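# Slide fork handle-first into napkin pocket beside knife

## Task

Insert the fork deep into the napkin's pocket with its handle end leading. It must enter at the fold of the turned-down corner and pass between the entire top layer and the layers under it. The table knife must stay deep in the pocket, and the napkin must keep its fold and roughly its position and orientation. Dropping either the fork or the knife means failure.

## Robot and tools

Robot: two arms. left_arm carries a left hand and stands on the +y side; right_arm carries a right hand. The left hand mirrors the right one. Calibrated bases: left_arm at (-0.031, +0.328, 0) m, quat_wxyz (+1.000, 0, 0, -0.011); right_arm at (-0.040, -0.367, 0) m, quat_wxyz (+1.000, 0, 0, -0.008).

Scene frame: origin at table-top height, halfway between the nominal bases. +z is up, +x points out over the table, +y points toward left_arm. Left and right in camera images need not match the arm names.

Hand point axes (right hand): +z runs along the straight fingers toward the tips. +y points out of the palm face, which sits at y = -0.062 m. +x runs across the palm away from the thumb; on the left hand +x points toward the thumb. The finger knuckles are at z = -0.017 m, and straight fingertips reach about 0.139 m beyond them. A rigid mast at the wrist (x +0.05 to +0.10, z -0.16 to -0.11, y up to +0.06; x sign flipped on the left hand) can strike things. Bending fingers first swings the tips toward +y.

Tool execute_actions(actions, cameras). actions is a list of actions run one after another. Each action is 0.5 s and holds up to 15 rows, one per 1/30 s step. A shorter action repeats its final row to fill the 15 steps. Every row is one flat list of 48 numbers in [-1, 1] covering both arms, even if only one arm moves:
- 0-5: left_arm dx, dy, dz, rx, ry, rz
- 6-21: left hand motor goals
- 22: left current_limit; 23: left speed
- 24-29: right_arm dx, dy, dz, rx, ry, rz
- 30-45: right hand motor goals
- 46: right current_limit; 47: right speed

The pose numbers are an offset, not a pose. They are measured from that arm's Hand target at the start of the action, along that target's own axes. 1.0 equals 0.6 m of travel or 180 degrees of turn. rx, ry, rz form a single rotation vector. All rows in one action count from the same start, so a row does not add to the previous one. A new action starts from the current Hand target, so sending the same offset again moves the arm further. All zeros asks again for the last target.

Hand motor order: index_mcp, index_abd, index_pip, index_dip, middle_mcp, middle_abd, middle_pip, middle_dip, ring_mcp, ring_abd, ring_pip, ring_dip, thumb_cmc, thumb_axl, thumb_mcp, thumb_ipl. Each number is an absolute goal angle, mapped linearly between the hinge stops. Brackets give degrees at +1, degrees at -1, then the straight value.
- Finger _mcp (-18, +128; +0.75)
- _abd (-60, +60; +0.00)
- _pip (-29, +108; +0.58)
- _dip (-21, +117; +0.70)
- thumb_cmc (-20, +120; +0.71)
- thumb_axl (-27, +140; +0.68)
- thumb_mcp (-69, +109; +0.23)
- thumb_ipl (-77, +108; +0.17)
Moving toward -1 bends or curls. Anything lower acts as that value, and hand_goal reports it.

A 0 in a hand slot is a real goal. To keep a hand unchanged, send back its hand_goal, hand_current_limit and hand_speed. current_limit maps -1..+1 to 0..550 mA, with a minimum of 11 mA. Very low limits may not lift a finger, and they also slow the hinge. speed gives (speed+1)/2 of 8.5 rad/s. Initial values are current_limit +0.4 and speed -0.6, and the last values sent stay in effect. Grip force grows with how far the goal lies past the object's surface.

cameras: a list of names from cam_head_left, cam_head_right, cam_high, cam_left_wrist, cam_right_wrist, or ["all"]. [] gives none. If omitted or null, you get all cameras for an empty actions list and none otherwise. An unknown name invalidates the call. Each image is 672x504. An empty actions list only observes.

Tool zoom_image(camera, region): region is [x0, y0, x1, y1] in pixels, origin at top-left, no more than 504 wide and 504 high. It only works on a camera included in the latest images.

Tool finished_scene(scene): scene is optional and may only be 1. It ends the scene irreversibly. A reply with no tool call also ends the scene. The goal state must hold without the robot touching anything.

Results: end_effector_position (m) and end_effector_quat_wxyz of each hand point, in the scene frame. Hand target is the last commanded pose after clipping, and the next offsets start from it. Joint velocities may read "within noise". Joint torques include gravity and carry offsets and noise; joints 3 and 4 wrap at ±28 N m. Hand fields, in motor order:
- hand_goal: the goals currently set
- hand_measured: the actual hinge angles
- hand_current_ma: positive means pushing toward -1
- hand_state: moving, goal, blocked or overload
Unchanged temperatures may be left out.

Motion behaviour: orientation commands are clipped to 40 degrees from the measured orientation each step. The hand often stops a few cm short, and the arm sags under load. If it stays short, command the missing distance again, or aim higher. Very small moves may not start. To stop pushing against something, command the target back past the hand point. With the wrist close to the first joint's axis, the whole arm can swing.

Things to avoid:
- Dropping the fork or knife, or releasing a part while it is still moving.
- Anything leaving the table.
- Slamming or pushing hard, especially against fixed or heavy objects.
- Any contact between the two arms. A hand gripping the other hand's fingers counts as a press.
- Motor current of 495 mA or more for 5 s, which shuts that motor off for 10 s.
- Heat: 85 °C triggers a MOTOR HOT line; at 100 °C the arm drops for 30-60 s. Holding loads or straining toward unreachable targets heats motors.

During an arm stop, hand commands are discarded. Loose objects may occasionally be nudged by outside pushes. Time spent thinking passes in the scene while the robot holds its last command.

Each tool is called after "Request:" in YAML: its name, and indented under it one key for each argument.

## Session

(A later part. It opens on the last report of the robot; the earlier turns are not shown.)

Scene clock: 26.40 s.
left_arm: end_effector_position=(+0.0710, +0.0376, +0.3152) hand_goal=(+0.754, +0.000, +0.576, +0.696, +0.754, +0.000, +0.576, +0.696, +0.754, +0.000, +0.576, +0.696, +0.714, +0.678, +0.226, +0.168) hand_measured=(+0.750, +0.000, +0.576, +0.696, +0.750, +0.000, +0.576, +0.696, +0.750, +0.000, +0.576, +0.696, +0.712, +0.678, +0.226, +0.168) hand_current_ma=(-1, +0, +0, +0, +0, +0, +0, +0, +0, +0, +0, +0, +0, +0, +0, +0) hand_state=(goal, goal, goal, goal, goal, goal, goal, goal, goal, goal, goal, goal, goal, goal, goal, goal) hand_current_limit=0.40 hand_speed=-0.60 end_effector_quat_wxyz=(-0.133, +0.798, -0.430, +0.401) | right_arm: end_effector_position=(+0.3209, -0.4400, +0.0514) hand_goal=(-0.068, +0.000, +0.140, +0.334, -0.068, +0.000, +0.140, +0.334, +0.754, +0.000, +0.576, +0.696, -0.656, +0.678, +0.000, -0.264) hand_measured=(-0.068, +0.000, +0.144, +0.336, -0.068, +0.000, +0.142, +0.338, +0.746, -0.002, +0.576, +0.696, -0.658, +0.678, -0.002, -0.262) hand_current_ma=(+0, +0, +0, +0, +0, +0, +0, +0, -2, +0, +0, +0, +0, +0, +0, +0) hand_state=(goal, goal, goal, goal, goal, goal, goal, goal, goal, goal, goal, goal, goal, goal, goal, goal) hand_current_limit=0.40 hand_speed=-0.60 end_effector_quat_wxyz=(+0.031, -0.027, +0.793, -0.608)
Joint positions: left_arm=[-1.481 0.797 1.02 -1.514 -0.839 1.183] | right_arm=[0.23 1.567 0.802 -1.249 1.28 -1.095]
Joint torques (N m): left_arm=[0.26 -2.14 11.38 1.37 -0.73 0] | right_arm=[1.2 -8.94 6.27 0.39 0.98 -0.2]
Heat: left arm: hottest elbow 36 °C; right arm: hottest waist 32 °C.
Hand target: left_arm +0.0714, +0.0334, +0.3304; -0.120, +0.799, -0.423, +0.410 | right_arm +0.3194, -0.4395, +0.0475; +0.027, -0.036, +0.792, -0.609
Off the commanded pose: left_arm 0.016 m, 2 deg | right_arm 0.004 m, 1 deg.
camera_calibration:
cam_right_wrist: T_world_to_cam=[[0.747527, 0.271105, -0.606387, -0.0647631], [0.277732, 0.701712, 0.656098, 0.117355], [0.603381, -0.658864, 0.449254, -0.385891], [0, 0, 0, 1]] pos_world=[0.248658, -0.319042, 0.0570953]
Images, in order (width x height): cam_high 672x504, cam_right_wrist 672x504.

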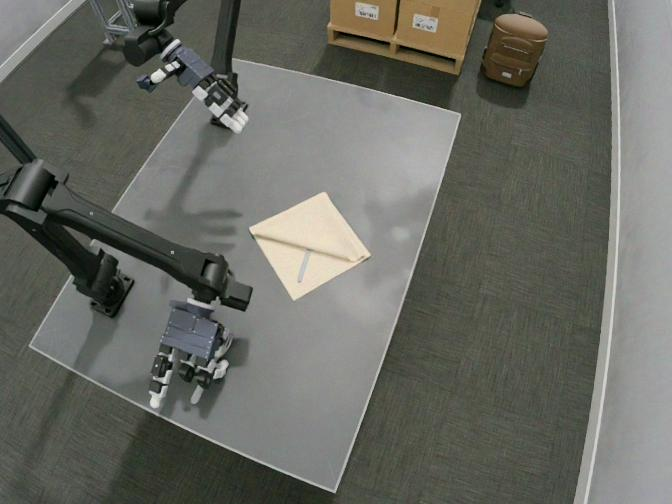

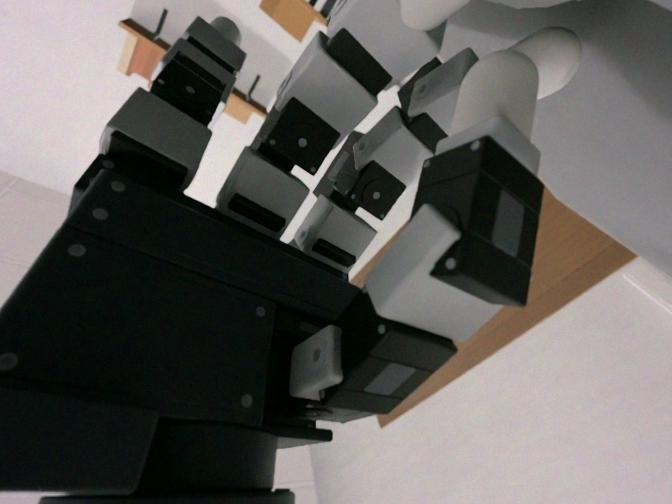

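Request:
execute_actions:
  actions:
    - [[0,0,0,0,0,0,0.754,0,0.576,0.696,0.754,0,0.576,0.696,0.754,0,0.576,0.696,0.714,0.678,0.226,0.168,0.4,-0.6,0,0,0,0,0,0,-0.068,-0.15,0.139,0.333,-0.068,0.15,0.139,0.333,0.754,0,0.576,0.696,-0.657,0.678,0.0,-0.265,0.4,-0.8]]
  cameras: ["cam_high","cam_right_wrist"]

Request:
zoom_image:
  camera: "cam_high"
  region: [170, 320, 250, 400]

Scene clock: 27.60 s.
left_arm: end_effector_position=(+0.0710, +0.0376, +0.3152) hand_goal=(+0.754, +0.000, +0.576, +0.696, +0.754, +0.000, +0.576, +0.696, +0.754, +0.000, +0.576, +0.696, +0.714, +0.678, +0.226, +0.168) hand_measured=(+0.750, +0.000, +0.576, +0.696, +0.750, +0.000, +0.576, +0.696, +0.750, +0.000, +0.576, +0.696, +0.712, +0.678, +0.226, +0.168) hand_current_ma=(-1, +0, +0, +0, +0, +0, +0, +0, +0, +0, +0, +0, +0, +0, +0, +0) hand_state=(goal, goal, goal, goal, goal, goal, goal, goal, goal, goal, goal, goal, goal, goal, goal, goal) hand_current_limit=0.40 hand_speed=-0.60 end_effector_quat_wxyz=(-0.133, +0.798, -0.430, +0.401) | right_arm: end_effector_position=(+0.3208, -0.4399, +0.0513) hand_goal=(-0.068, -0.150, +0.140, +0.334, -0.068, +0.150, +0.140, +0.334, +0.754, +0.000, +0.576, +0.696, -0.656, +0.678, +0.000, -0.264) hand_measured=(-0.068, -0.110, +0.144, +0.336, -0.068, +0.102, +0.142, +0.338, +0.746, -0.002, +0.576, +0.696, -0.658, +0.678, -0.002, -0.262) hand_current_ma=(+0, +25, +0, +0, +0, -34, +0, +0, -2, +0, +0, +0, +0, +0, +0, +0) hand_state=(goal, blocked, goal, goal, goal, blocked, goal, goal, goal, goal, goal, goal, goal, goal, goal, goal) hand_current_limit=0.40 hand_speed=-0.80 end_effector_quat_wxyz=(+0.030, -0.028, +0.793, -0.608)
Joint positions: left_arm=[-1.481 0.797 1.02 -1.514 -0.839 1.183] | right_arm=[0.23 1.567 0.802 -1.248 1.28 -1.097]
Joint torques (N m): left_arm=[0.26 -2.14 11.37 1.36 -0.72 -0.01] | right_arm=[1.2 -9.05 6.28 0.35 0.98 -0.21]
Heat: left arm: hottest elbow 36 °C; right arm: hottest waist 32 °C.
Hand target: left_arm +0.0714, +0.0334, +0.3304; -0.120, +0.799, -0.423, +0.410 | right_arm +0.3194, -0.4395, +0.0475; +0.027, -0.036, +0.792, -0.609
Off the commanded pose: left_arm 0.016 m, 2 deg | right_arm 0.004 m, 1 deg.
camera_calibration:
cam_right_wrist: T_world_to_cam=[[0.746485, 0.271446, -0.607517, -0.0642251], [0.278353, 0.701895, 0.65564, 0.117383], [0.604384, -0.658529, 0.448396, -0.38599], [0, 0, 0, 1]] pos_world=[0.248555, -0.319143, 0.0570974]
Images, in order (width x height): cam_high 672x504, cam_right_wrist 672x504.

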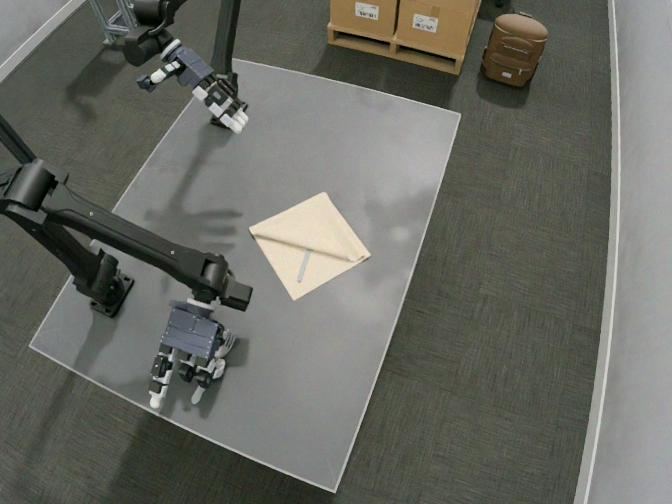

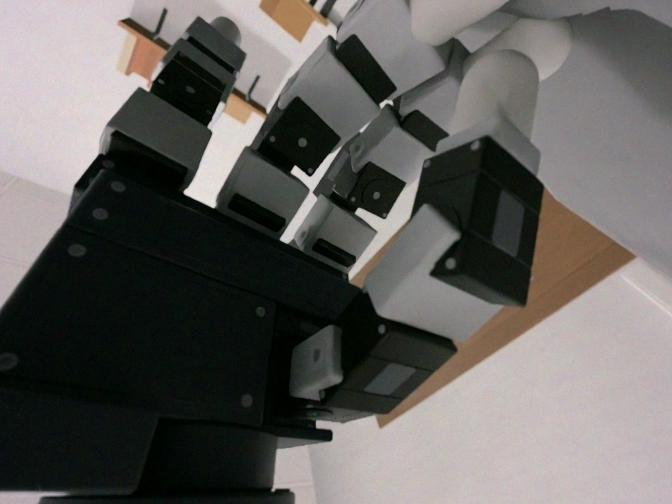

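Scaled by 6.300 from the camera's 672x504 image, which has a finer 960x720 frame.

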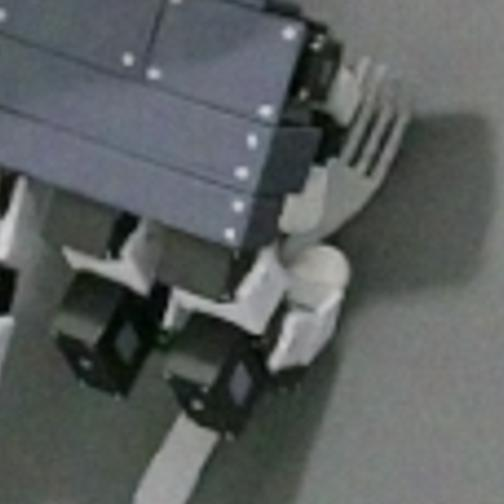

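Request:
execute_actions:
  actions:
    - [[0,0,0,0,0,0,0.754,0,0.576,0.696,0.754,0,0.576,0.696,0.754,0,0.576,0.696,0.714,0.678,0.226,0.168,0.4,-0.6,0,0,0,0,0,0,-0.068,-0.3,0.139,0.333,-0.068,0.3,0.139,0.333,0.754,0,0.576,0.696,-0.657,0.678,0.0,-0.265,0.4,-0.8]]
    - [[0,0,0,0,0,0,0.754,0,0.576,0.696,0.754,0,0.576,0.696,0.754,0,0.576,0.696,0.714,0.678,0.226,0.168,0.4,-0.6,0,0,0,0,0,0,-0.068,-0.3,0.139,0.333,-0.068,0.3,0.139,0.333,0.754,0,0.576,0.696,-0.657,0.678,-0.05,0.0,0.4,-0.8]]
  cameras: ["cam_high","cam_right_wrist"]

Request:
zoom_image:
  camera: "cam_high"
  region: [170, 320, 250, 400]

Request:
zoom_image:
  camera: "cam_right_wrist"
  region: [372, 0, 672, 220]

Scene clock: 29.17 s.
left_arm: end_effector_position=(+0.0710, +0.0376, +0.3152) hand_goal=(+0.754, +0.000, +0.576, +0.696, +0.754, +0.000, +0.576, +0.696, +0.754, +0.000, +0.576, +0.696, +0.714, +0.678, +0.226, +0.168) hand_measured=(+0.750, +0.000, +0.576, +0.696, +0.750, +0.000, +0.576, +0.696, +0.750, +0.000, +0.576, +0.696, +0.712, +0.678, +0.226, +0.168) hand_current_ma=(-1, +0, +0, +0, +0, +0, +0, +0, +0, +0, +0, +0, +0, +0, +0, +0) hand_state=(goal, goal, goal, goal, goal, goal, goal, goal, goal, goal, goal, goal, goal, goal, goal, goal) hand_current_limit=0.40 hand_speed=-0.60 end_effector_quat_wxyz=(-0.133, +0.798, -0.430, +0.401) | right_arm: end_effector_position=(+0.3208, -0.4399, +0.0513) hand_goal=(-0.068, -0.300, +0.140, +0.334, -0.068, +0.300, +0.140, +0.334, +0.754, +0.000, +0.576, +0.696, -0.656, +0.678, -0.050, +0.000) hand_measured=(-0.068, -0.122, +0.142, +0.336, -0.068, +0.108, +0.140, +0.336, +0.746, -0.002, +0.576, +0.696, -0.658, +0.678, -0.046, -0.002) hand_current_ma=(+0, +385, +0, +0, +0, -385, +0, +0, -2, +0, +0, +0, +0, +0, +1, +0) hand_state=(goal, blocked, goal, goal, goal, blocked, goal, goal, goal, goal, goal, goal, goal, goal, goal, goal) hand_current_limit=0.40 hand_speed=-0.80 end_effector_quat_wxyz=(+0.030, -0.028, +0.793, -0.608)
Joint positions: left_arm=[-1.481 0.797 1.02 -1.514 -0.839 1.183] | right_arm=[0.23 1.567 0.802 -1.248 1.28 -1.097]
Joint torques (N m): left_arm=[0.21 -2.14 11.38 1.37 -0.72 0] | right_arm=[1.26 -9.11 6.27 0.31 0.98 -0.21]
Heat: left arm: hottest elbow 36 °C; right arm: hottest waist 32 °C.
Hand target: left_arm +0.0714, +0.0334, +0.3304; -0.120, +0.799, -0.423, +0.410 | right_arm +0.3194, -0.4395, +0.0475; +0.027, -0.036, +0.792, -0.609
Off the commanded pose: left_arm 0.016 m, 2 deg | right_arm 0.004 m, 1 deg.
camera_calibration:
cam_right_wrist: T_world_to_cam=[[0.746236, 0.271498, -0.6078, -0.0640693], [0.278522, 0.701946, 0.655512, 0.117299], [0.604613, -0.658453, 0.4482, -0.386056], [0, 0, 0, 1]] pos_world=[0.248555, -0.319143, 0.0571979]
Images, in order (width x height): cam_high 672x504, cam_right_wrist 672x504.

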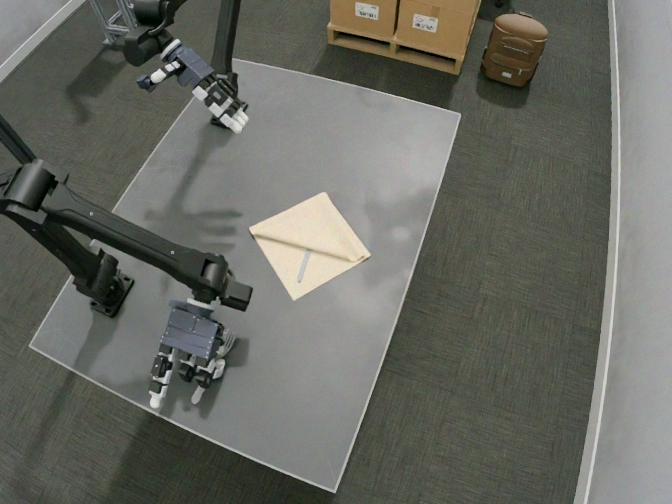

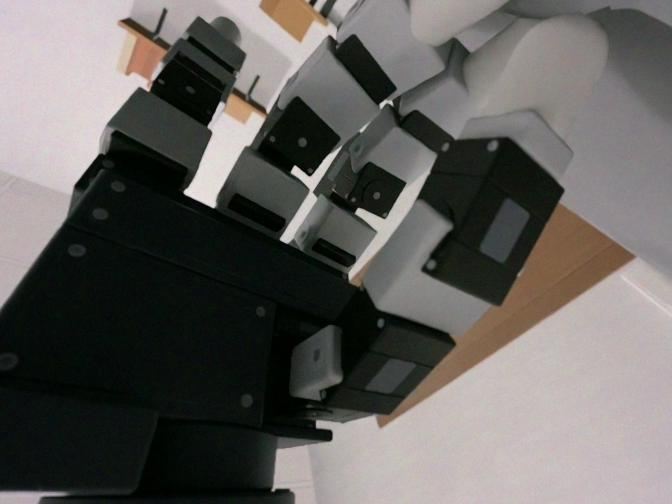

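Scaled by 6.300 from the camera's 672x504 image, which has a finer 960x720 frame.

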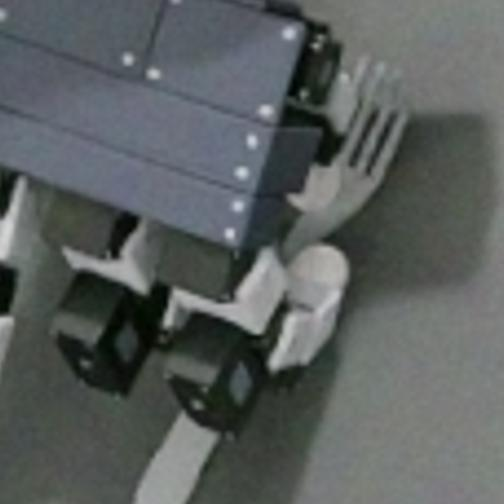

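Scaled by 1.680 from the camera's 672x504 image, which has a finer 960x720 frame.

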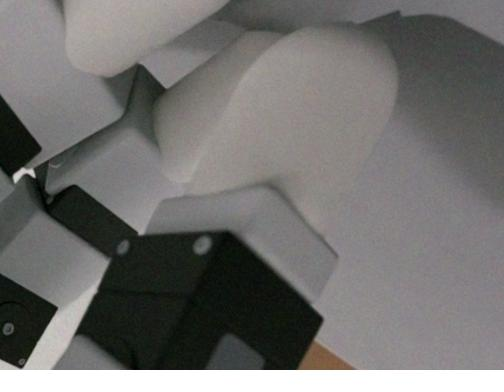

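Request:
execute_actions:
  actions:
    - [[0,0,0,0,0,0,0.754,0,0.576,0.696,0.754,0,0.576,0.696,0.754,0,0.576,0.696,0.714,0.678,0.226,0.168,0.4,-0.6,0,0,0,0,0,0,-0.068,-0.3,0.139,0.333,-0.068,0.3,0.139,0.333,0.754,0,0.576,0.696,-0.657,0.678,-0.06,0.15,0.4,-0.8]]
  cameras: ["cam_high","cam_right_wrist","cam_head_left"]

Request:
zoom_image:
  camera: "cam_high"
  region: [170, 320, 250, 400]

Request:
zoom_image:
  camera: "cam_right_wrist"
  region: [372, 0, 672, 220]

Request:
zoom_image:
  camera: "cam_head_left"
  region: [430, 280, 540, 350]

Scene clock: 30.30 s.
left_arm: end_effector_position=(+0.0710, +0.0376, +0.3152) hand_goal=(+0.754, +0.000, +0.576, +0.696, +0.754, +0.000, +0.576, +0.696, +0.754, +0.000, +0.576, +0.696, +0.714, +0.678, +0.226, +0.168) hand_measured=(+0.750, +0.000, +0.576, +0.696, +0.750, +0.000, +0.576, +0.696, +0.750, +0.000, +0.576, +0.696, +0.712, +0.678, +0.226, +0.168) hand_current_ma=(-1, +0, +0, +0, +0, +0, +0, +0, +0, +0, +0, +0, +0, +0, +0, +0) hand_state=(goal, goal, goal, goal, goal, goal, goal, goal, goal, goal, goal, goal, goal, goal, goal, goal) hand_current_limit=0.40 hand_speed=-0.60 end_effector_quat_wxyz=(-0.133, +0.798, -0.430, +0.401) | right_arm: end_effector_position=(+0.3208, -0.4399, +0.0513) hand_goal=(-0.068, -0.300, +0.140, +0.334, -0.068, +0.300, +0.140, +0.334, +0.754, +0.000, +0.576, +0.696, -0.656, +0.678, -0.060, +0.150) hand_measured=(-0.068, -0.122, +0.142, +0.336, -0.068, +0.108, +0.140, +0.336, +0.746, -0.002, +0.576, +0.696, -0.658, +0.678, -0.056, +0.148) hand_current_ma=(+0, +385, +0, +0, +0, -385, +0, +0, -2, +0, +0, +0, +0, +0, +1, +0) hand_state=(goal, blocked, goal, goal, goal, blocked, goal, goal, goal, goal, goal, goal, goal, goal, goal, goal) hand_current_limit=0.40 hand_speed=-0.80 end_effector_quat_wxyz=(+0.030, -0.028, +0.793, -0.608)
Joint positions: left_arm=[-1.481 0.797 1.02 -1.514 -0.839 1.183] | right_arm=[0.23 1.567 0.802 -1.248 1.28 -1.097]
Joint torques (N m): left_arm=[0.26 -2.2 11.37 1.39 -0.73 0] | right_arm=[1.14 -9.05 6.27 0.31 0.98 -0.21]
Heat: left arm: hottest elbow 36 °C; right arm: hottest waist 32 °C.
Hand target: left_arm +0.0714, +0.0334, +0.3304; -0.120, +0.799, -0.423, +0.410 | right_arm +0.3194, -0.4395, +0.0475; +0.027, -0.036, +0.792, -0.609
Off the commanded pose: left_arm 0.016 m, 2 deg | right_arm 0.004 m, 1 deg.
camera_calibration:
cam_right_wrist: T_world_to_cam=[[0.746236, 0.271498, -0.6078, -0.0640693], [0.278522, 0.701946, 0.655512, 0.117299], [0.604613, -0.658453, 0.4482, -0.386056], [0, 0, 0, 1]] pos_world=[0.248555, -0.319143, 0.0571979]
Images, in order (width x height): cam_head_left 672x504, cam_high 672x504, cam_right_wrist 672x504.

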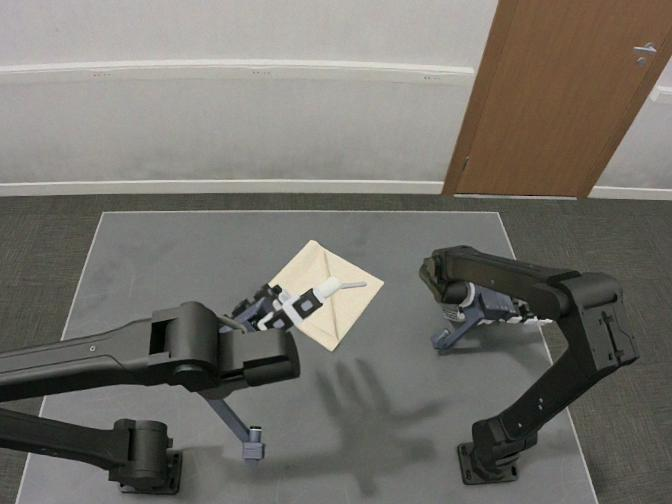

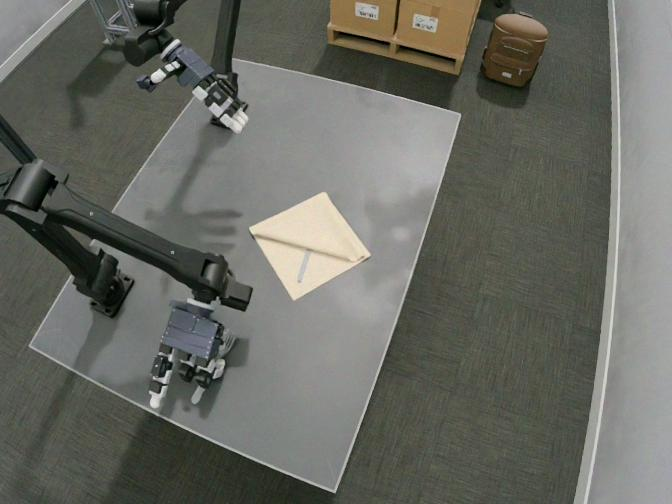

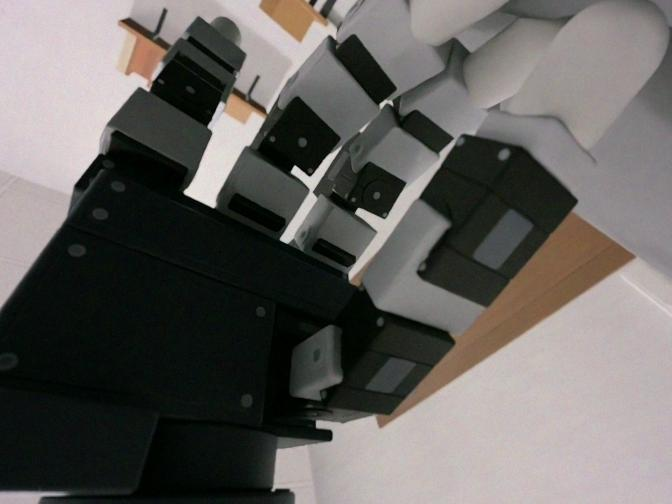

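Scaled by 6.300 from the camera's 672x504 image, which has a finer 960x720 frame.

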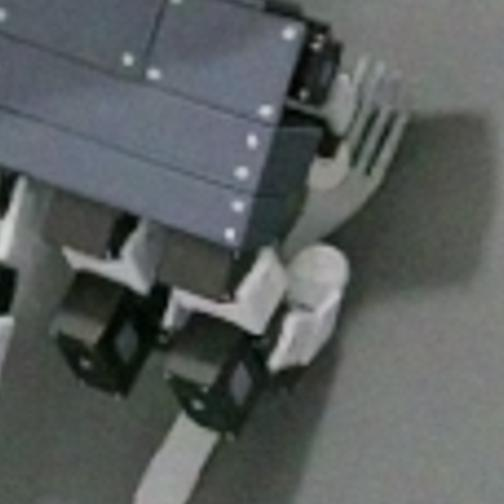

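Scaled by 1.680 from the camera's 672x504 image, which has a finer 960x720 frame.

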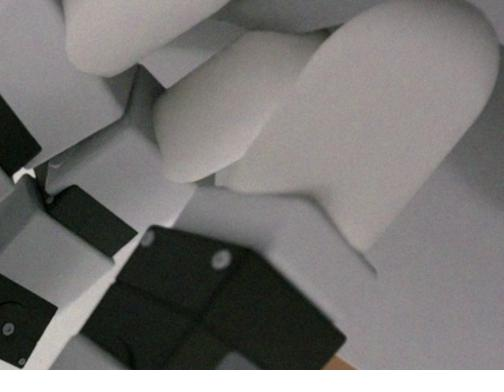

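Scaled by 4.582 from the camera's 672x504 image, which has a finer 960x720 frame.

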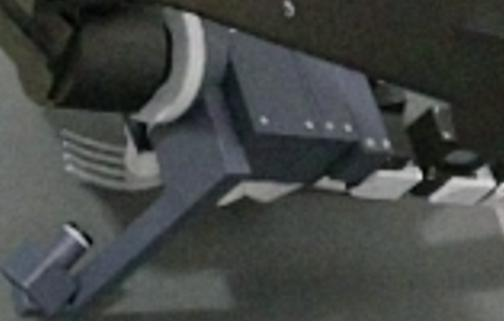

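Request:
execute_actions:
  actions:
    - [[0,0,0,0,0,0,0.754,0,0.576,0.696,0.754,0,0.576,0.696,0.754,0,0.576,0.696,0.714,0.678,0.226,0.168,0.4,-0.6,0,-0.0403,-0.0108,0,0,0,-0.068,-0.3,0.139,0.333,-0.068,0.3,0.139,0.333,0.754,0,0.576,0.696,-0.657,0.678,-0.06,0.15,0.4,-0.8]]
  cameras: ["cam_high","cam_right_wrist","cam_head_left"]

Request:
zoom_image:
  camera: "cam_high"
  region: [170, 320, 250, 400]

Request:
zoom_image:
  camera: "cam_head_left"
  region: [430, 280, 540, 350]

Scene clock: 31.20 s.
left_arm: end_effector_position=(+0.0710, +0.0376, +0.3152) hand_goal=(+0.754, +0.000, +0.576, +0.696, +0.754, +0.000, +0.576, +0.696, +0.754, +0.000, +0.576, +0.696, +0.714, +0.678, +0.226, +0.168) hand_measured=(+0.750, +0.000, +0.576, +0.696, +0.750, +0.000, +0.576, +0.696, +0.750, +0.000, +0.576, +0.696, +0.712, +0.678, +0.226, +0.168) hand_current_ma=(-1, +0, +0, +0, +0, +0, +0, +0, +0, +0, +0, +0, +0, +0, +0, +0) hand_state=(goal, goal, goal, goal, goal, goal, goal, goal, goal, goal, goal, goal, goal, goal, goal, goal) hand_current_limit=0.40 hand_speed=-0.60 end_effector_quat_wxyz=(-0.133, +0.798, -0.430, +0.401) | right_arm: end_effector_position=(+0.3132, -0.4415, +0.0627) hand_goal=(-0.068, -0.300, +0.140, +0.334, -0.068, +0.300, +0.140, +0.334, +0.754, +0.000, +0.576, +0.696, -0.656, +0.678, -0.060, +0.150) hand_measured=(-0.070, -0.124, +0.142, +0.336, -0.068, +0.108, +0.138, +0.336, +0.746, -0.002, +0.576, +0.696, -0.658, +0.678, -0.056, +0.148) hand_current_ma=(+0, +382, +0, +0, +0, -385, +0, +0, -2, +0, +0, +0, +0, +0, +1, +0) hand_state=(goal, blocked, goal, goal, goal, blocked, goal, goal, goal, goal, goal, goal, goal, goal, goal, goal) hand_current_limit=0.40 hand_speed=-0.80 end_effector_quat_wxyz=(+0.022, -0.035, +0.792, -0.609)
Joint positions: left_arm=[-1.481 0.797 1.02 -1.514 -0.839 1.183] | right_arm=[0.23 1.535 0.802 -1.299 1.28 -1.102]
Joint torques (N m): left_arm=[0.26 -2.14 11.36 1.37 -0.72 -0.01] | right_arm=[1.14 -10.46 8.57 -0.58 0.97 -0.2]
Motor temperatures (°C): left_arm=[32 31 37 25 29 29] | right_arm=[32 29 31 26 27 26]
Heat: left arm: hottest elbow 37 °C; right arm: hottest waist 32 °C.
Hand target: left_arm +0.0714, +0.0334, +0.3304; -0.120, +0.799, -0.423, +0.410 | right_arm +0.3194, -0.4395, +0.0725; +0.027, -0.036, +0.792, -0.609
Off the commanded pose: left_arm 0.016 m, 2 deg | right_arm 0.012 m, 1 deg.
camera_calibration:
cam_right_wrist: T_world_to_cam=[[0.732398, 0.269876, -0.625108, -0.0463005], [0.291917, 0.704971, 0.646375, 0.110721], [0.615125, -0.655883, 0.437538, -0.389079], [0, 0, 0, 1]] pos_world=[0.240921, -0.320751, 0.0697265]
Images, in order (width x height): cam_head_left 672x504, cam_high 672x504, cam_right_wrist 672x504.

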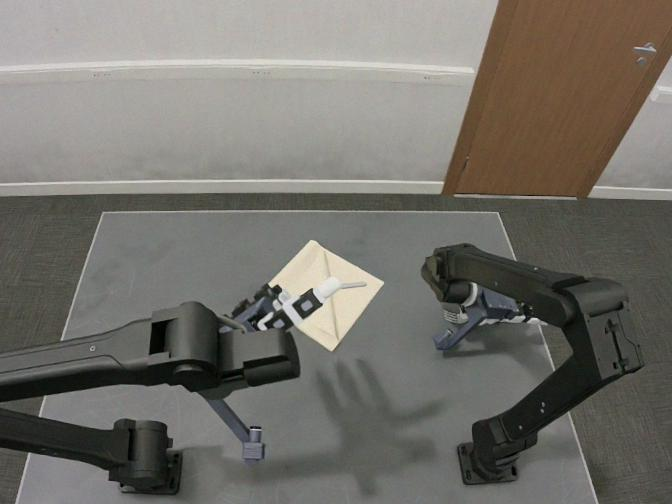

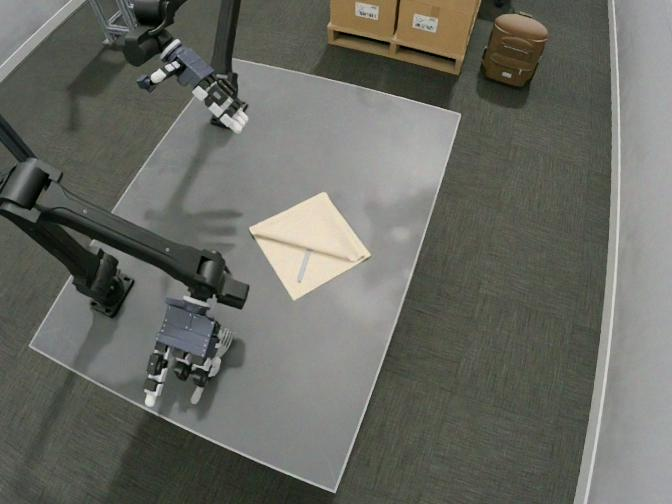

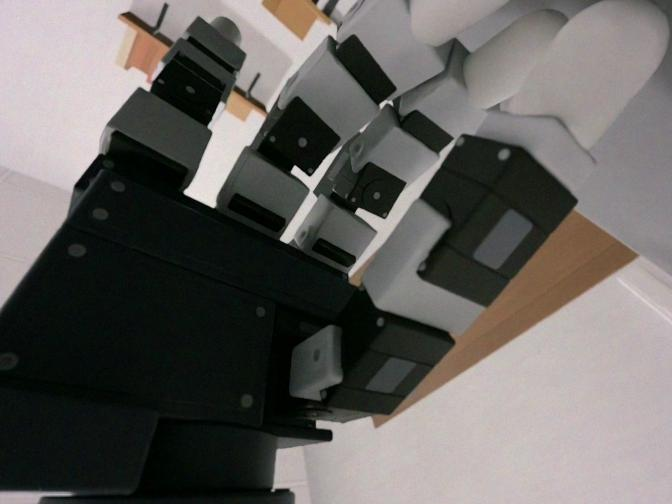

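Scaled by 6.300 from the camera's 672x504 image, which has a finer 960x720 frame.

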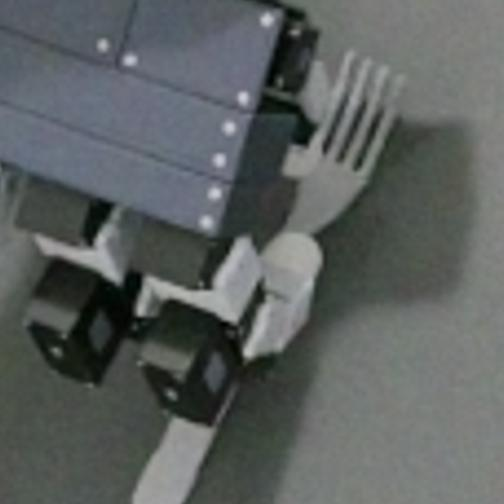

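Scaled by 4.582 from the camera's 672x504 image, which has a finer 960x720 frame.

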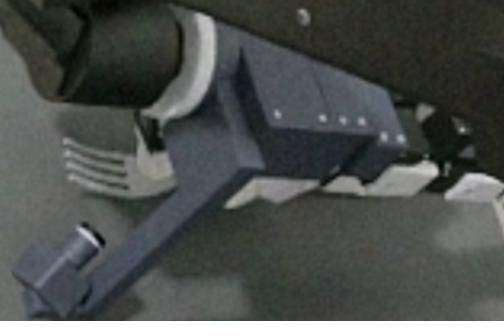

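Request:
zoom_image:
  camera: "cam_high"
  region: [185, 325, 240, 410]

Scaled by 5.929 from the camera's 672x504 image, which has a finer 960x720 frame.

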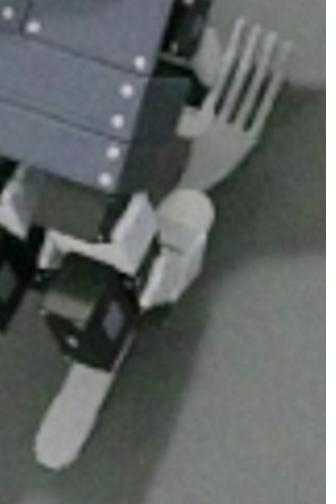

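Request:
execute_actions:
  actions:
    - [[0,0,0,0,0,0,0.754,0,0.576,0.696,0.754,0,0.576,0.696,0.754,0,0.576,0.696,0.714,0.678,0.226,0.168,0.4,-0.6,0,0,0,0,0,0,-0.068,0,0.139,0.333,-0.068,0,0.139,0.333,0.754,0,0.576,0.696,-0.657,0.678,-0.06,0.0,0.4,-0.6]]
    - [[0,0,0,0,0,0,0.754,0,0.576,0.696,0.754,0,0.576,0.696,0.754,0,0.576,0.696,0.714,0.678,0.226,0.168,0.4,-0.6,-0.0015,-0.0813,0.0008,0.0389,-0.0272,-0.0055,-0.068,0,0.139,0.333,-0.068,0,0.139,0.333,0.754,0,0.576,0.696,-0.657,0.678,-0.06,0.0,0.4,-0.6]]
    - [[0,0,0,0,0,0,0.754,0,0.576,0.696,0.754,0,0.576,0.696,0.754,0,0.576,0.696,0.714,0.678,0.226,0.168,0.4,-0.6,0,0,0,0,0,0,-0.513,0,0.576,0.696,-0.556,0,0.576,0.696,0.754,0,0.576,0.696,-0.657,0.678,-0.034,0.168,0.4,-0.6]]
  cameras: ["cam_high","cam_right_wrist","cam_head_left"]

Request:
zoom_image:
  camera: "cam_high"
  region: [170, 320, 250, 420]

Request:
zoom_image:
  camera: "cam_head_left"
  region: [430, 280, 540, 350]

Scene clock: 37.53 s.
left_arm: end_effector_position=(+0.0710, +0.0376, +0.3152) hand_goal=(+0.754, +0.000, +0.576, +0.696, +0.754, +0.000, +0.576, +0.696, +0.754, +0.000, +0.576, +0.696, +0.714, +0.678, +0.226, +0.168) hand_measured=(+0.750, +0.000, +0.576, +0.696, +0.750, +0.000, +0.576, +0.696, +0.750, +0.000, +0.576, +0.696, +0.712, +0.678, +0.226, +0.168) hand_current_ma=(-1, +0, +0, +0, +0, +0, +0, +0, +0, +0, +0, +0, +0, +0, +0, +0) hand_state=(goal, goal, goal, goal, goal, goal, goal, goal, goal, goal, goal, goal, goal, goal, goal, goal) hand_current_limit=0.40 hand_speed=-0.60 end_effector_quat_wxyz=(-0.133, +0.798, -0.430, +0.401) | right_arm: end_effector_position=(+0.3202, -0.4540, +0.1144) hand_goal=(-0.512, +0.000, +0.576, +0.696, -0.556, +0.000, +0.576, +0.696, +0.754, +0.000, +0.576, +0.696, -0.656, +0.678, -0.034, +0.168) hand_measured=(-0.508, -0.002, +0.574, +0.694, -0.552, +0.004, +0.574, +0.694, +0.744, -0.002, +0.574, +0.696, -0.658, +0.678, -0.034, +0.166) hand_current_ma=(+0, +0, +0, +0, +1, +0, +0, +0, -3, +0, +0, +0, +0, +0, +0, +0) hand_state=(goal, goal, goal, goal, goal, goal, goal, goal, goal, goal, goal, goal, goal, goal, goal, goal) hand_current_limit=0.40 hand_speed=-0.60 end_effector_quat_wxyz=(+0.050, -0.067, +0.751, -0.655)
Joint positions: left_arm=[-1.481 0.797 1.02 -1.514 -0.839 1.183] | right_arm=[0.23 1.424 0.802 -1.282 1.425 -1.248]
Joint torques (N m): left_arm=[0.32 -2.14 11.36 1.39 -0.72 -0.01] | right_arm=[1.38 -10.11 7.73 0.47 1 -0.28]
Heat: left arm: hottest elbow 37 °C; right arm: hottest waist 32 °C.
Hand target: left_arm +0.0714, +0.0334, +0.3304; -0.120, +0.799, -0.423, +0.410 | right_arm +0.3215, -0.4524, +0.1195; +0.057, -0.067, +0.751, -0.654
Off the commanded pose: left_arm 0.016 m, 2 deg | right_arm 0.006 m, 1 deg.
camera_calibration:
cam_right_wrist: T_world_to_cam=[[0.716984, 0.253636, -0.64931, -0.0154448], [0.221096, 0.800624, 0.556883, 0.160411], [0.661098, -0.542836, 0.517956, -0.396721], [0, 0, 0, 1]] pos_world=[0.237879, -0.339866, 0.106125]
Images, in order (width x height): cam_head_left 672x504, cam_high 672x504, cam_right_wrist 672x504.

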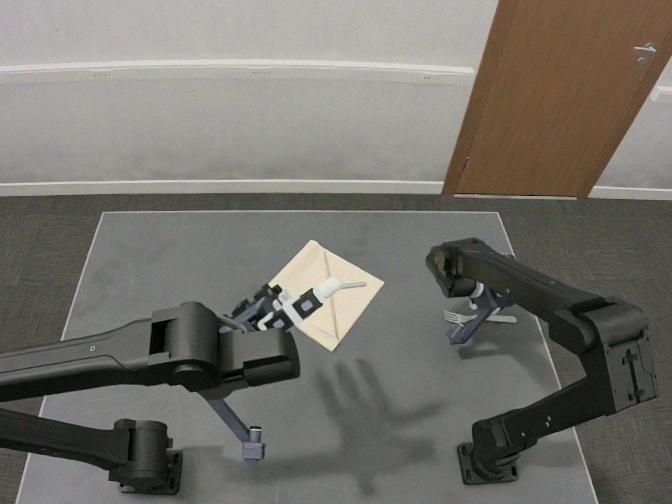

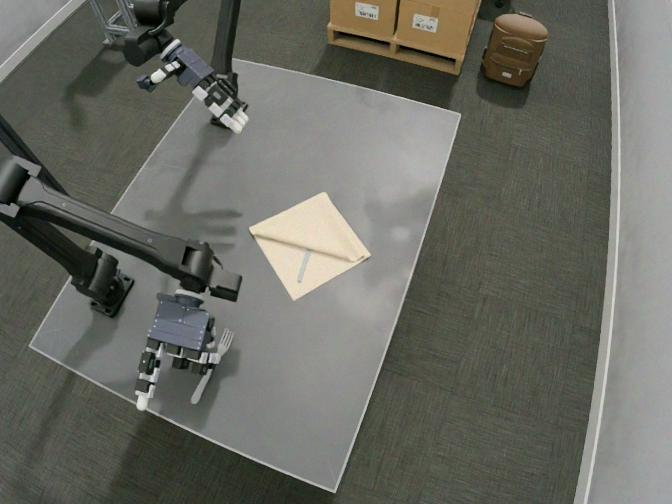

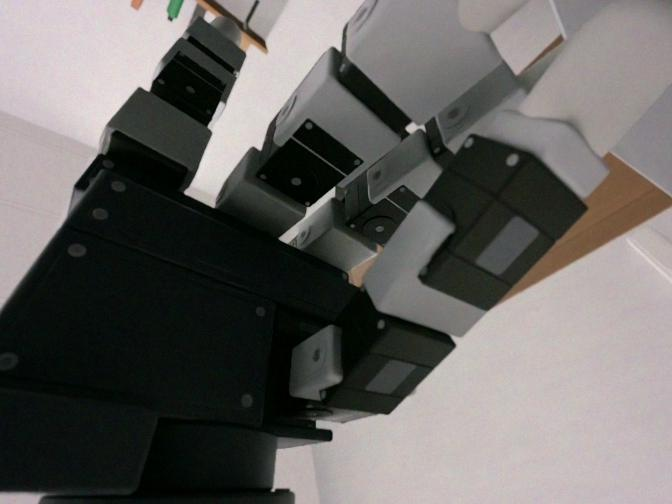

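Scaled by 5.040 from the camera's 672x504 image, which has a finer 960x720 frame.

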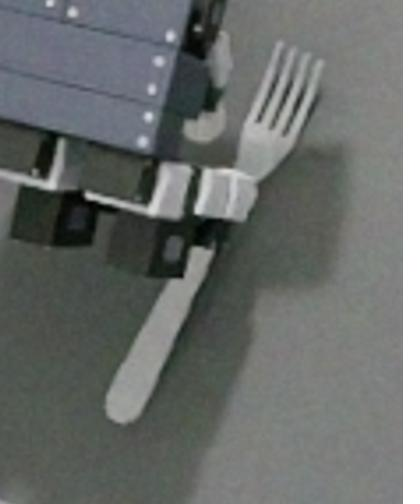

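Scaled by 4.582 from the camera's 672x504 image, which has a finer 960x720 frame.

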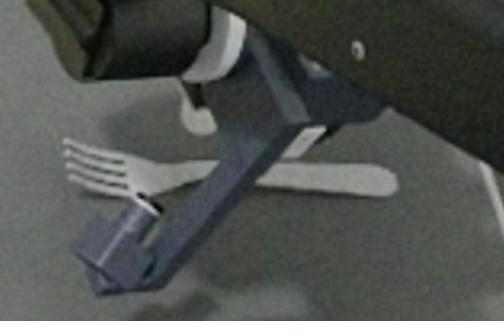

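Request:
execute_actions:
  actions:
    - [[0,0,0,0,0,0,0.754,0,0.576,0.696,0.754,0,0.576,0.696,0.754,0,0.576,0.696,0.714,0.678,0.226,0.168,0.4,-0.6,0,0.0793,0.0111,0,0,0,-0.513,0,0.576,0.696,-0.556,0,0.576,0.696,0.754,0,0.576,0.696,-0.657,0.678,-0.034,0.168,0.4,-0.6]]
  cameras: ["cam_high","cam_right_wrist","cam_head_left"]

Request:
zoom_image:
  camera: "cam_high"
  region: [170, 320, 250, 420]

Request:
zoom_image:
  camera: "cam_head_left"
  region: [430, 280, 540, 350]

Scene clock: 38.83 s.
left_arm: end_effector_position=(+0.0710, +0.0376, +0.3152) hand_goal=(+0.754, +0.000, +0.576, +0.696, +0.754, +0.000, +0.576, +0.696, +0.754, +0.000, +0.576, +0.696, +0.714, +0.678, +0.226, +0.168) hand_measured=(+0.750, +0.000, +0.576, +0.696, +0.750, +0.000, +0.576, +0.696, +0.750, +0.000, +0.576, +0.696, +0.712, +0.678, +0.226, +0.168) hand_current_ma=(-1, +0, +0, +0, +0, +0, +0, +0, +0, +0, +0, +0, +0, +0, +0, +0) hand_state=(goal, goal, goal, goal, goal, goal, goal, goal, goal, goal, goal, goal, goal, goal, goal, goal) hand_current_limit=0.40 hand_speed=-0.60 end_effector_quat_wxyz=(-0.133, +0.798, -0.430, +0.401) | right_arm: end_effector_position=(+0.3218, -0.4536, +0.0717) hand_goal=(-0.512, +0.000, +0.576, +0.696, -0.556, +0.000, +0.576, +0.696, +0.754, +0.000, +0.576, +0.696, -0.656, +0.678, -0.034, +0.168) hand_measured=(-0.508, -0.002, +0.574, +0.694, -0.552, +0.004, +0.574, +0.694, +0.744, -0.002, +0.574, +0.696, -0.658, +0.678, -0.034, +0.166) hand_current_ma=(+0, +0, +0, +0, +1, +0, +0, +0, -3, +0, +0, +0, +0, +0, +0, +0) hand_state=(goal, goal, goal, goal, goal, goal, goal, goal, goal, goal, goal, goal, goal, goal, goal, goal) hand_current_limit=0.40 hand_speed=-0.60 end_effector_quat_wxyz=(+0.056, -0.061, +0.752, -0.654)
Joint positions: left_arm=[-1.481 0.797 1.02 -1.514 -0.839 1.183] | right_arm=[0.23 1.508 0.749 -1.129 1.425 -1.246]
Joint torques (N m): left_arm=[0.21 -2.2 11.37 1.39 -0.73 -0.01] | right_arm=[1.38 -9.29 6.64 0.65 1.01 -0.24]
Heat: left arm: hottest elbow 37 °C; right arm: hottest waist 32 °C.
Hand target: left_arm +0.0714, +0.0334, +0.3304; -0.120, +0.799, -0.423, +0.410 | right_arm +0.3214, -0.4524, +0.0714; +0.057, -0.067, +0.751, -0.654
Off the commanded pose: left_arm 0.016 m, 2 deg | right_arm 0.001 m, 1 deg.
camera_calibration:
cam_right_wrist: T_world_to_cam=[[0.728049, 0.255794, -0.636014, -0.0479342], [0.211632, 0.798592, 0.563438, 0.185145], [0.65204, -0.544812, 0.52728, -0.374195], [0, 0, 0, 1]] pos_world=[0.239706, -0.33946, 0.0625014]
Images, in order (width x height): cam_head_left 672x504, cam_high 672x504, cam_right_wrist 672x504.

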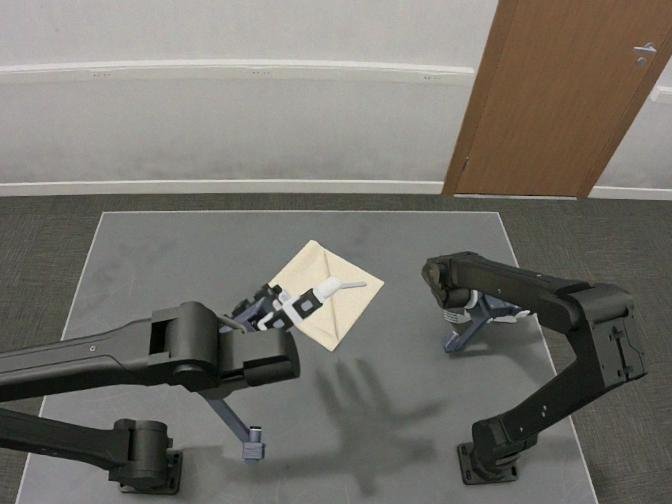

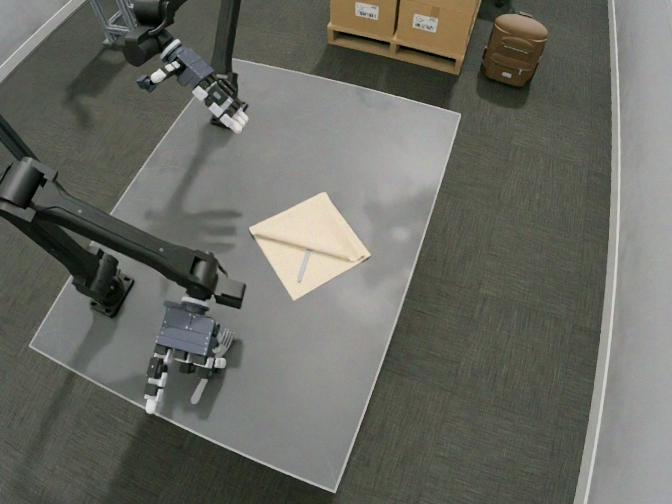

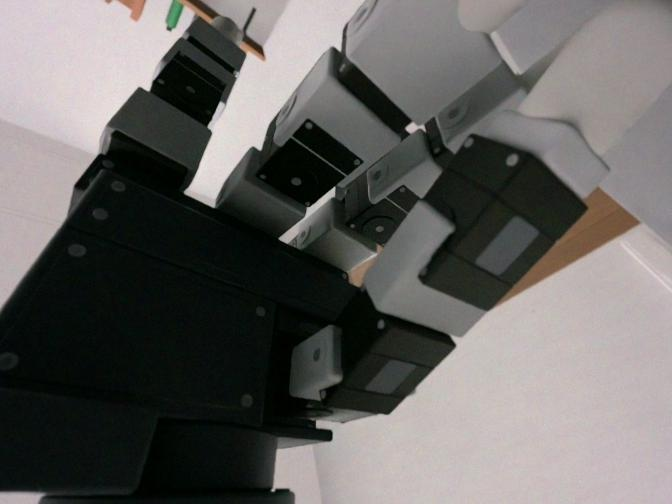

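Scaled by 5.040 from the camera's 672x504 image, which has a finer 960x720 frame.

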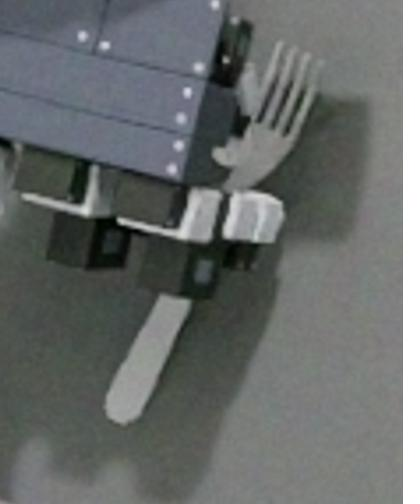

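Scaled by 4.582 from the camera's 672x504 image, which has a finer 960x720 frame.

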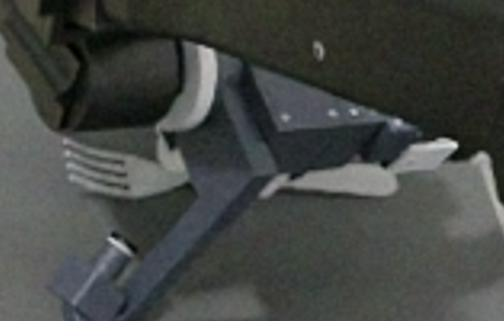

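Request:
execute_actions:
  actions:
    - [[0,0,0,0,0,0,0.754,0,0.576,0.696,0.754,0,0.576,0.696,0.754,0,0.576,0.696,0.714,0.678,0.226,0.168,0.4,-0.6,0,0.0215,0.003,0,0,0,-0.513,0,0.576,0.696,-0.556,0,0.576,0.696,0.754,0,0.576,0.696,-0.657,0.678,-0.034,0.168,0.4,-0.6]]
  cameras: ["cam_high","cam_right_wrist","cam_head_left"]

Request:
zoom_image:
  camera: "cam_high"
  region: [170, 320, 250, 420]

Request:
zoom_image:
  camera: "cam_head_left"
  region: [430, 280, 540, 350]

Scene clock: 39.90 s.
left_arm: end_effector_position=(+0.0710, +0.0376, +0.3152) hand_goal=(+0.754, +0.000, +0.576, +0.696, +0.754, +0.000, +0.576, +0.696, +0.754, +0.000, +0.576, +0.696, +0.714, +0.678, +0.226, +0.168) hand_measured=(+0.750, +0.000, +0.576, +0.696, +0.750, +0.000, +0.576, +0.696, +0.750, +0.000, +0.576, +0.696, +0.712, +0.678, +0.226, +0.168) hand_current_ma=(-1, +0, +0, +0, +0, +0, +0, +0, +0, +0, +0, +0, +0, +0, +0, +0) hand_state=(goal, goal, goal, goal, goal, goal, goal, goal, goal, goal, goal, goal, goal, goal, goal, goal) hand_current_limit=0.40 hand_speed=-0.60 end_effector_quat_wxyz=(-0.133, +0.798, -0.430, +0.401) | right_arm: end_effector_position=(+0.3232, -0.4533, +0.0621) hand_goal=(-0.512, +0.000, +0.576, +0.696, -0.556, +0.000, +0.576, +0.696, +0.754, +0.000, +0.576, +0.696, -0.656, +0.678, -0.034, +0.168) hand_measured=(-0.508, -0.002, +0.574, +0.694, -0.552, +0.004, +0.574, +0.694, +0.744, -0.002, +0.574, +0.696, -0.658, +0.678, -0.034, +0.166) hand_current_ma=(+0, +0, +0, +0, +1, +0, +0, +0, -3, +0, +0, +0, +0, +0, +0, +0) hand_state=(goal, goal, goal, goal, goal, goal, goal, goal, goal, goal, goal, goal, goal, goal, goal, goal) hand_current_limit=0.40 hand_speed=-0.60 end_effector_quat_wxyz=(+0.061, -0.058, +0.752, -0.653)
Joint positions: left_arm=[-1.481 0.797 1.02 -1.514 -0.839 1.183] | right_arm=[0.23 1.526 0.736 -1.078 1.425 -1.255]
Joint torques (N m): left_arm=[0.26 -2.14 11.36 1.39 -0.73 0] | right_arm=[1.32 -8.59 6.32 0.54 1.01 -0.23]
Heat: left arm: hottest elbow 37 °C; right arm: hottest waist 32 °C.
Hand target: left_arm +0.0714, +0.0334, +0.3304; -0.120, +0.799, -0.423, +0.410 | right_arm +0.3215, -0.4524, +0.0585; +0.057, -0.067, +0.751, -0.654
Off the commanded pose: left_arm 0.016 m, 2 deg | right_arm 0.004 m, 1 deg.
camera_calibration:
cam_right_wrist: T_world_to_cam=[[0.734832, 0.258473, -0.627068, -0.0567352], [0.204324, 0.797228, 0.568049, 0.191417], [0.646741, -0.545546, 0.533016, -0.368839], [0, 0, 0, 1]] pos_world=[0.241123, -0.339157, 0.0522863]
Images, in order (width x height): cam_head_left 672x504, cam_high 672x504, cam_right_wrist 672x504.

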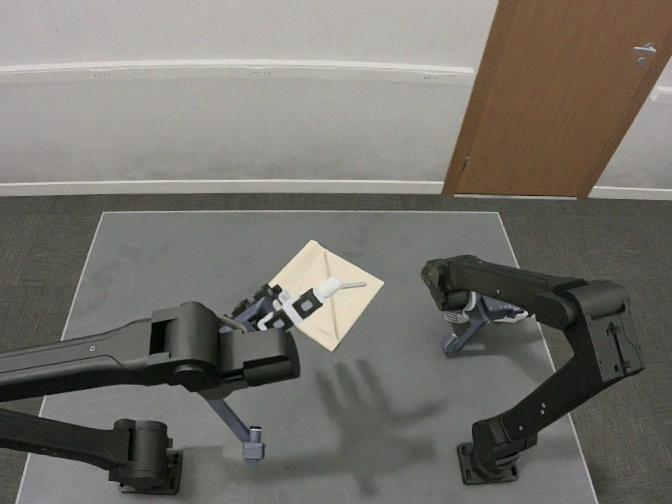

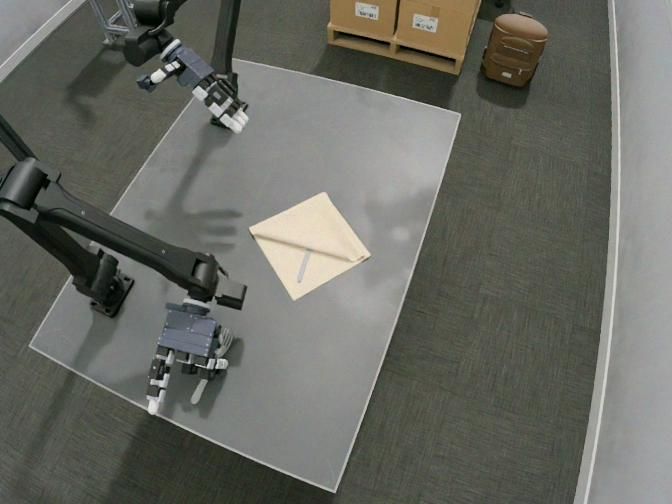

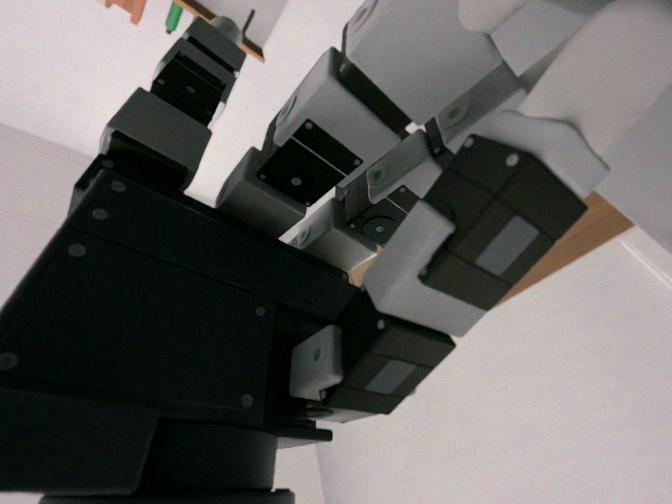

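Scaled by 5.040 from the camera's 672x504 image, which has a finer 960x720 frame.

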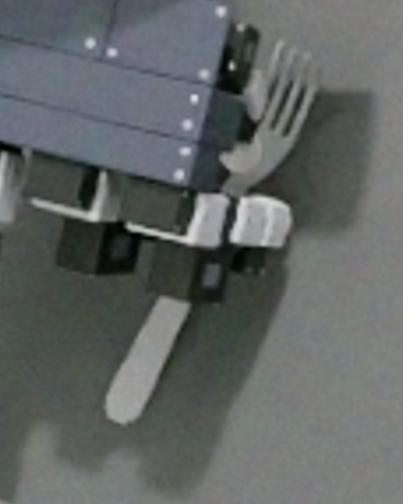

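Scaled by 4.582 from the camera's 672x504 image, which has a finer 960x720 frame.

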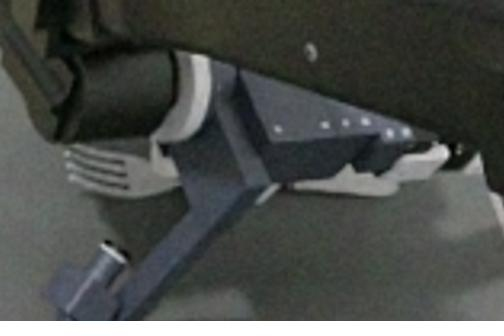

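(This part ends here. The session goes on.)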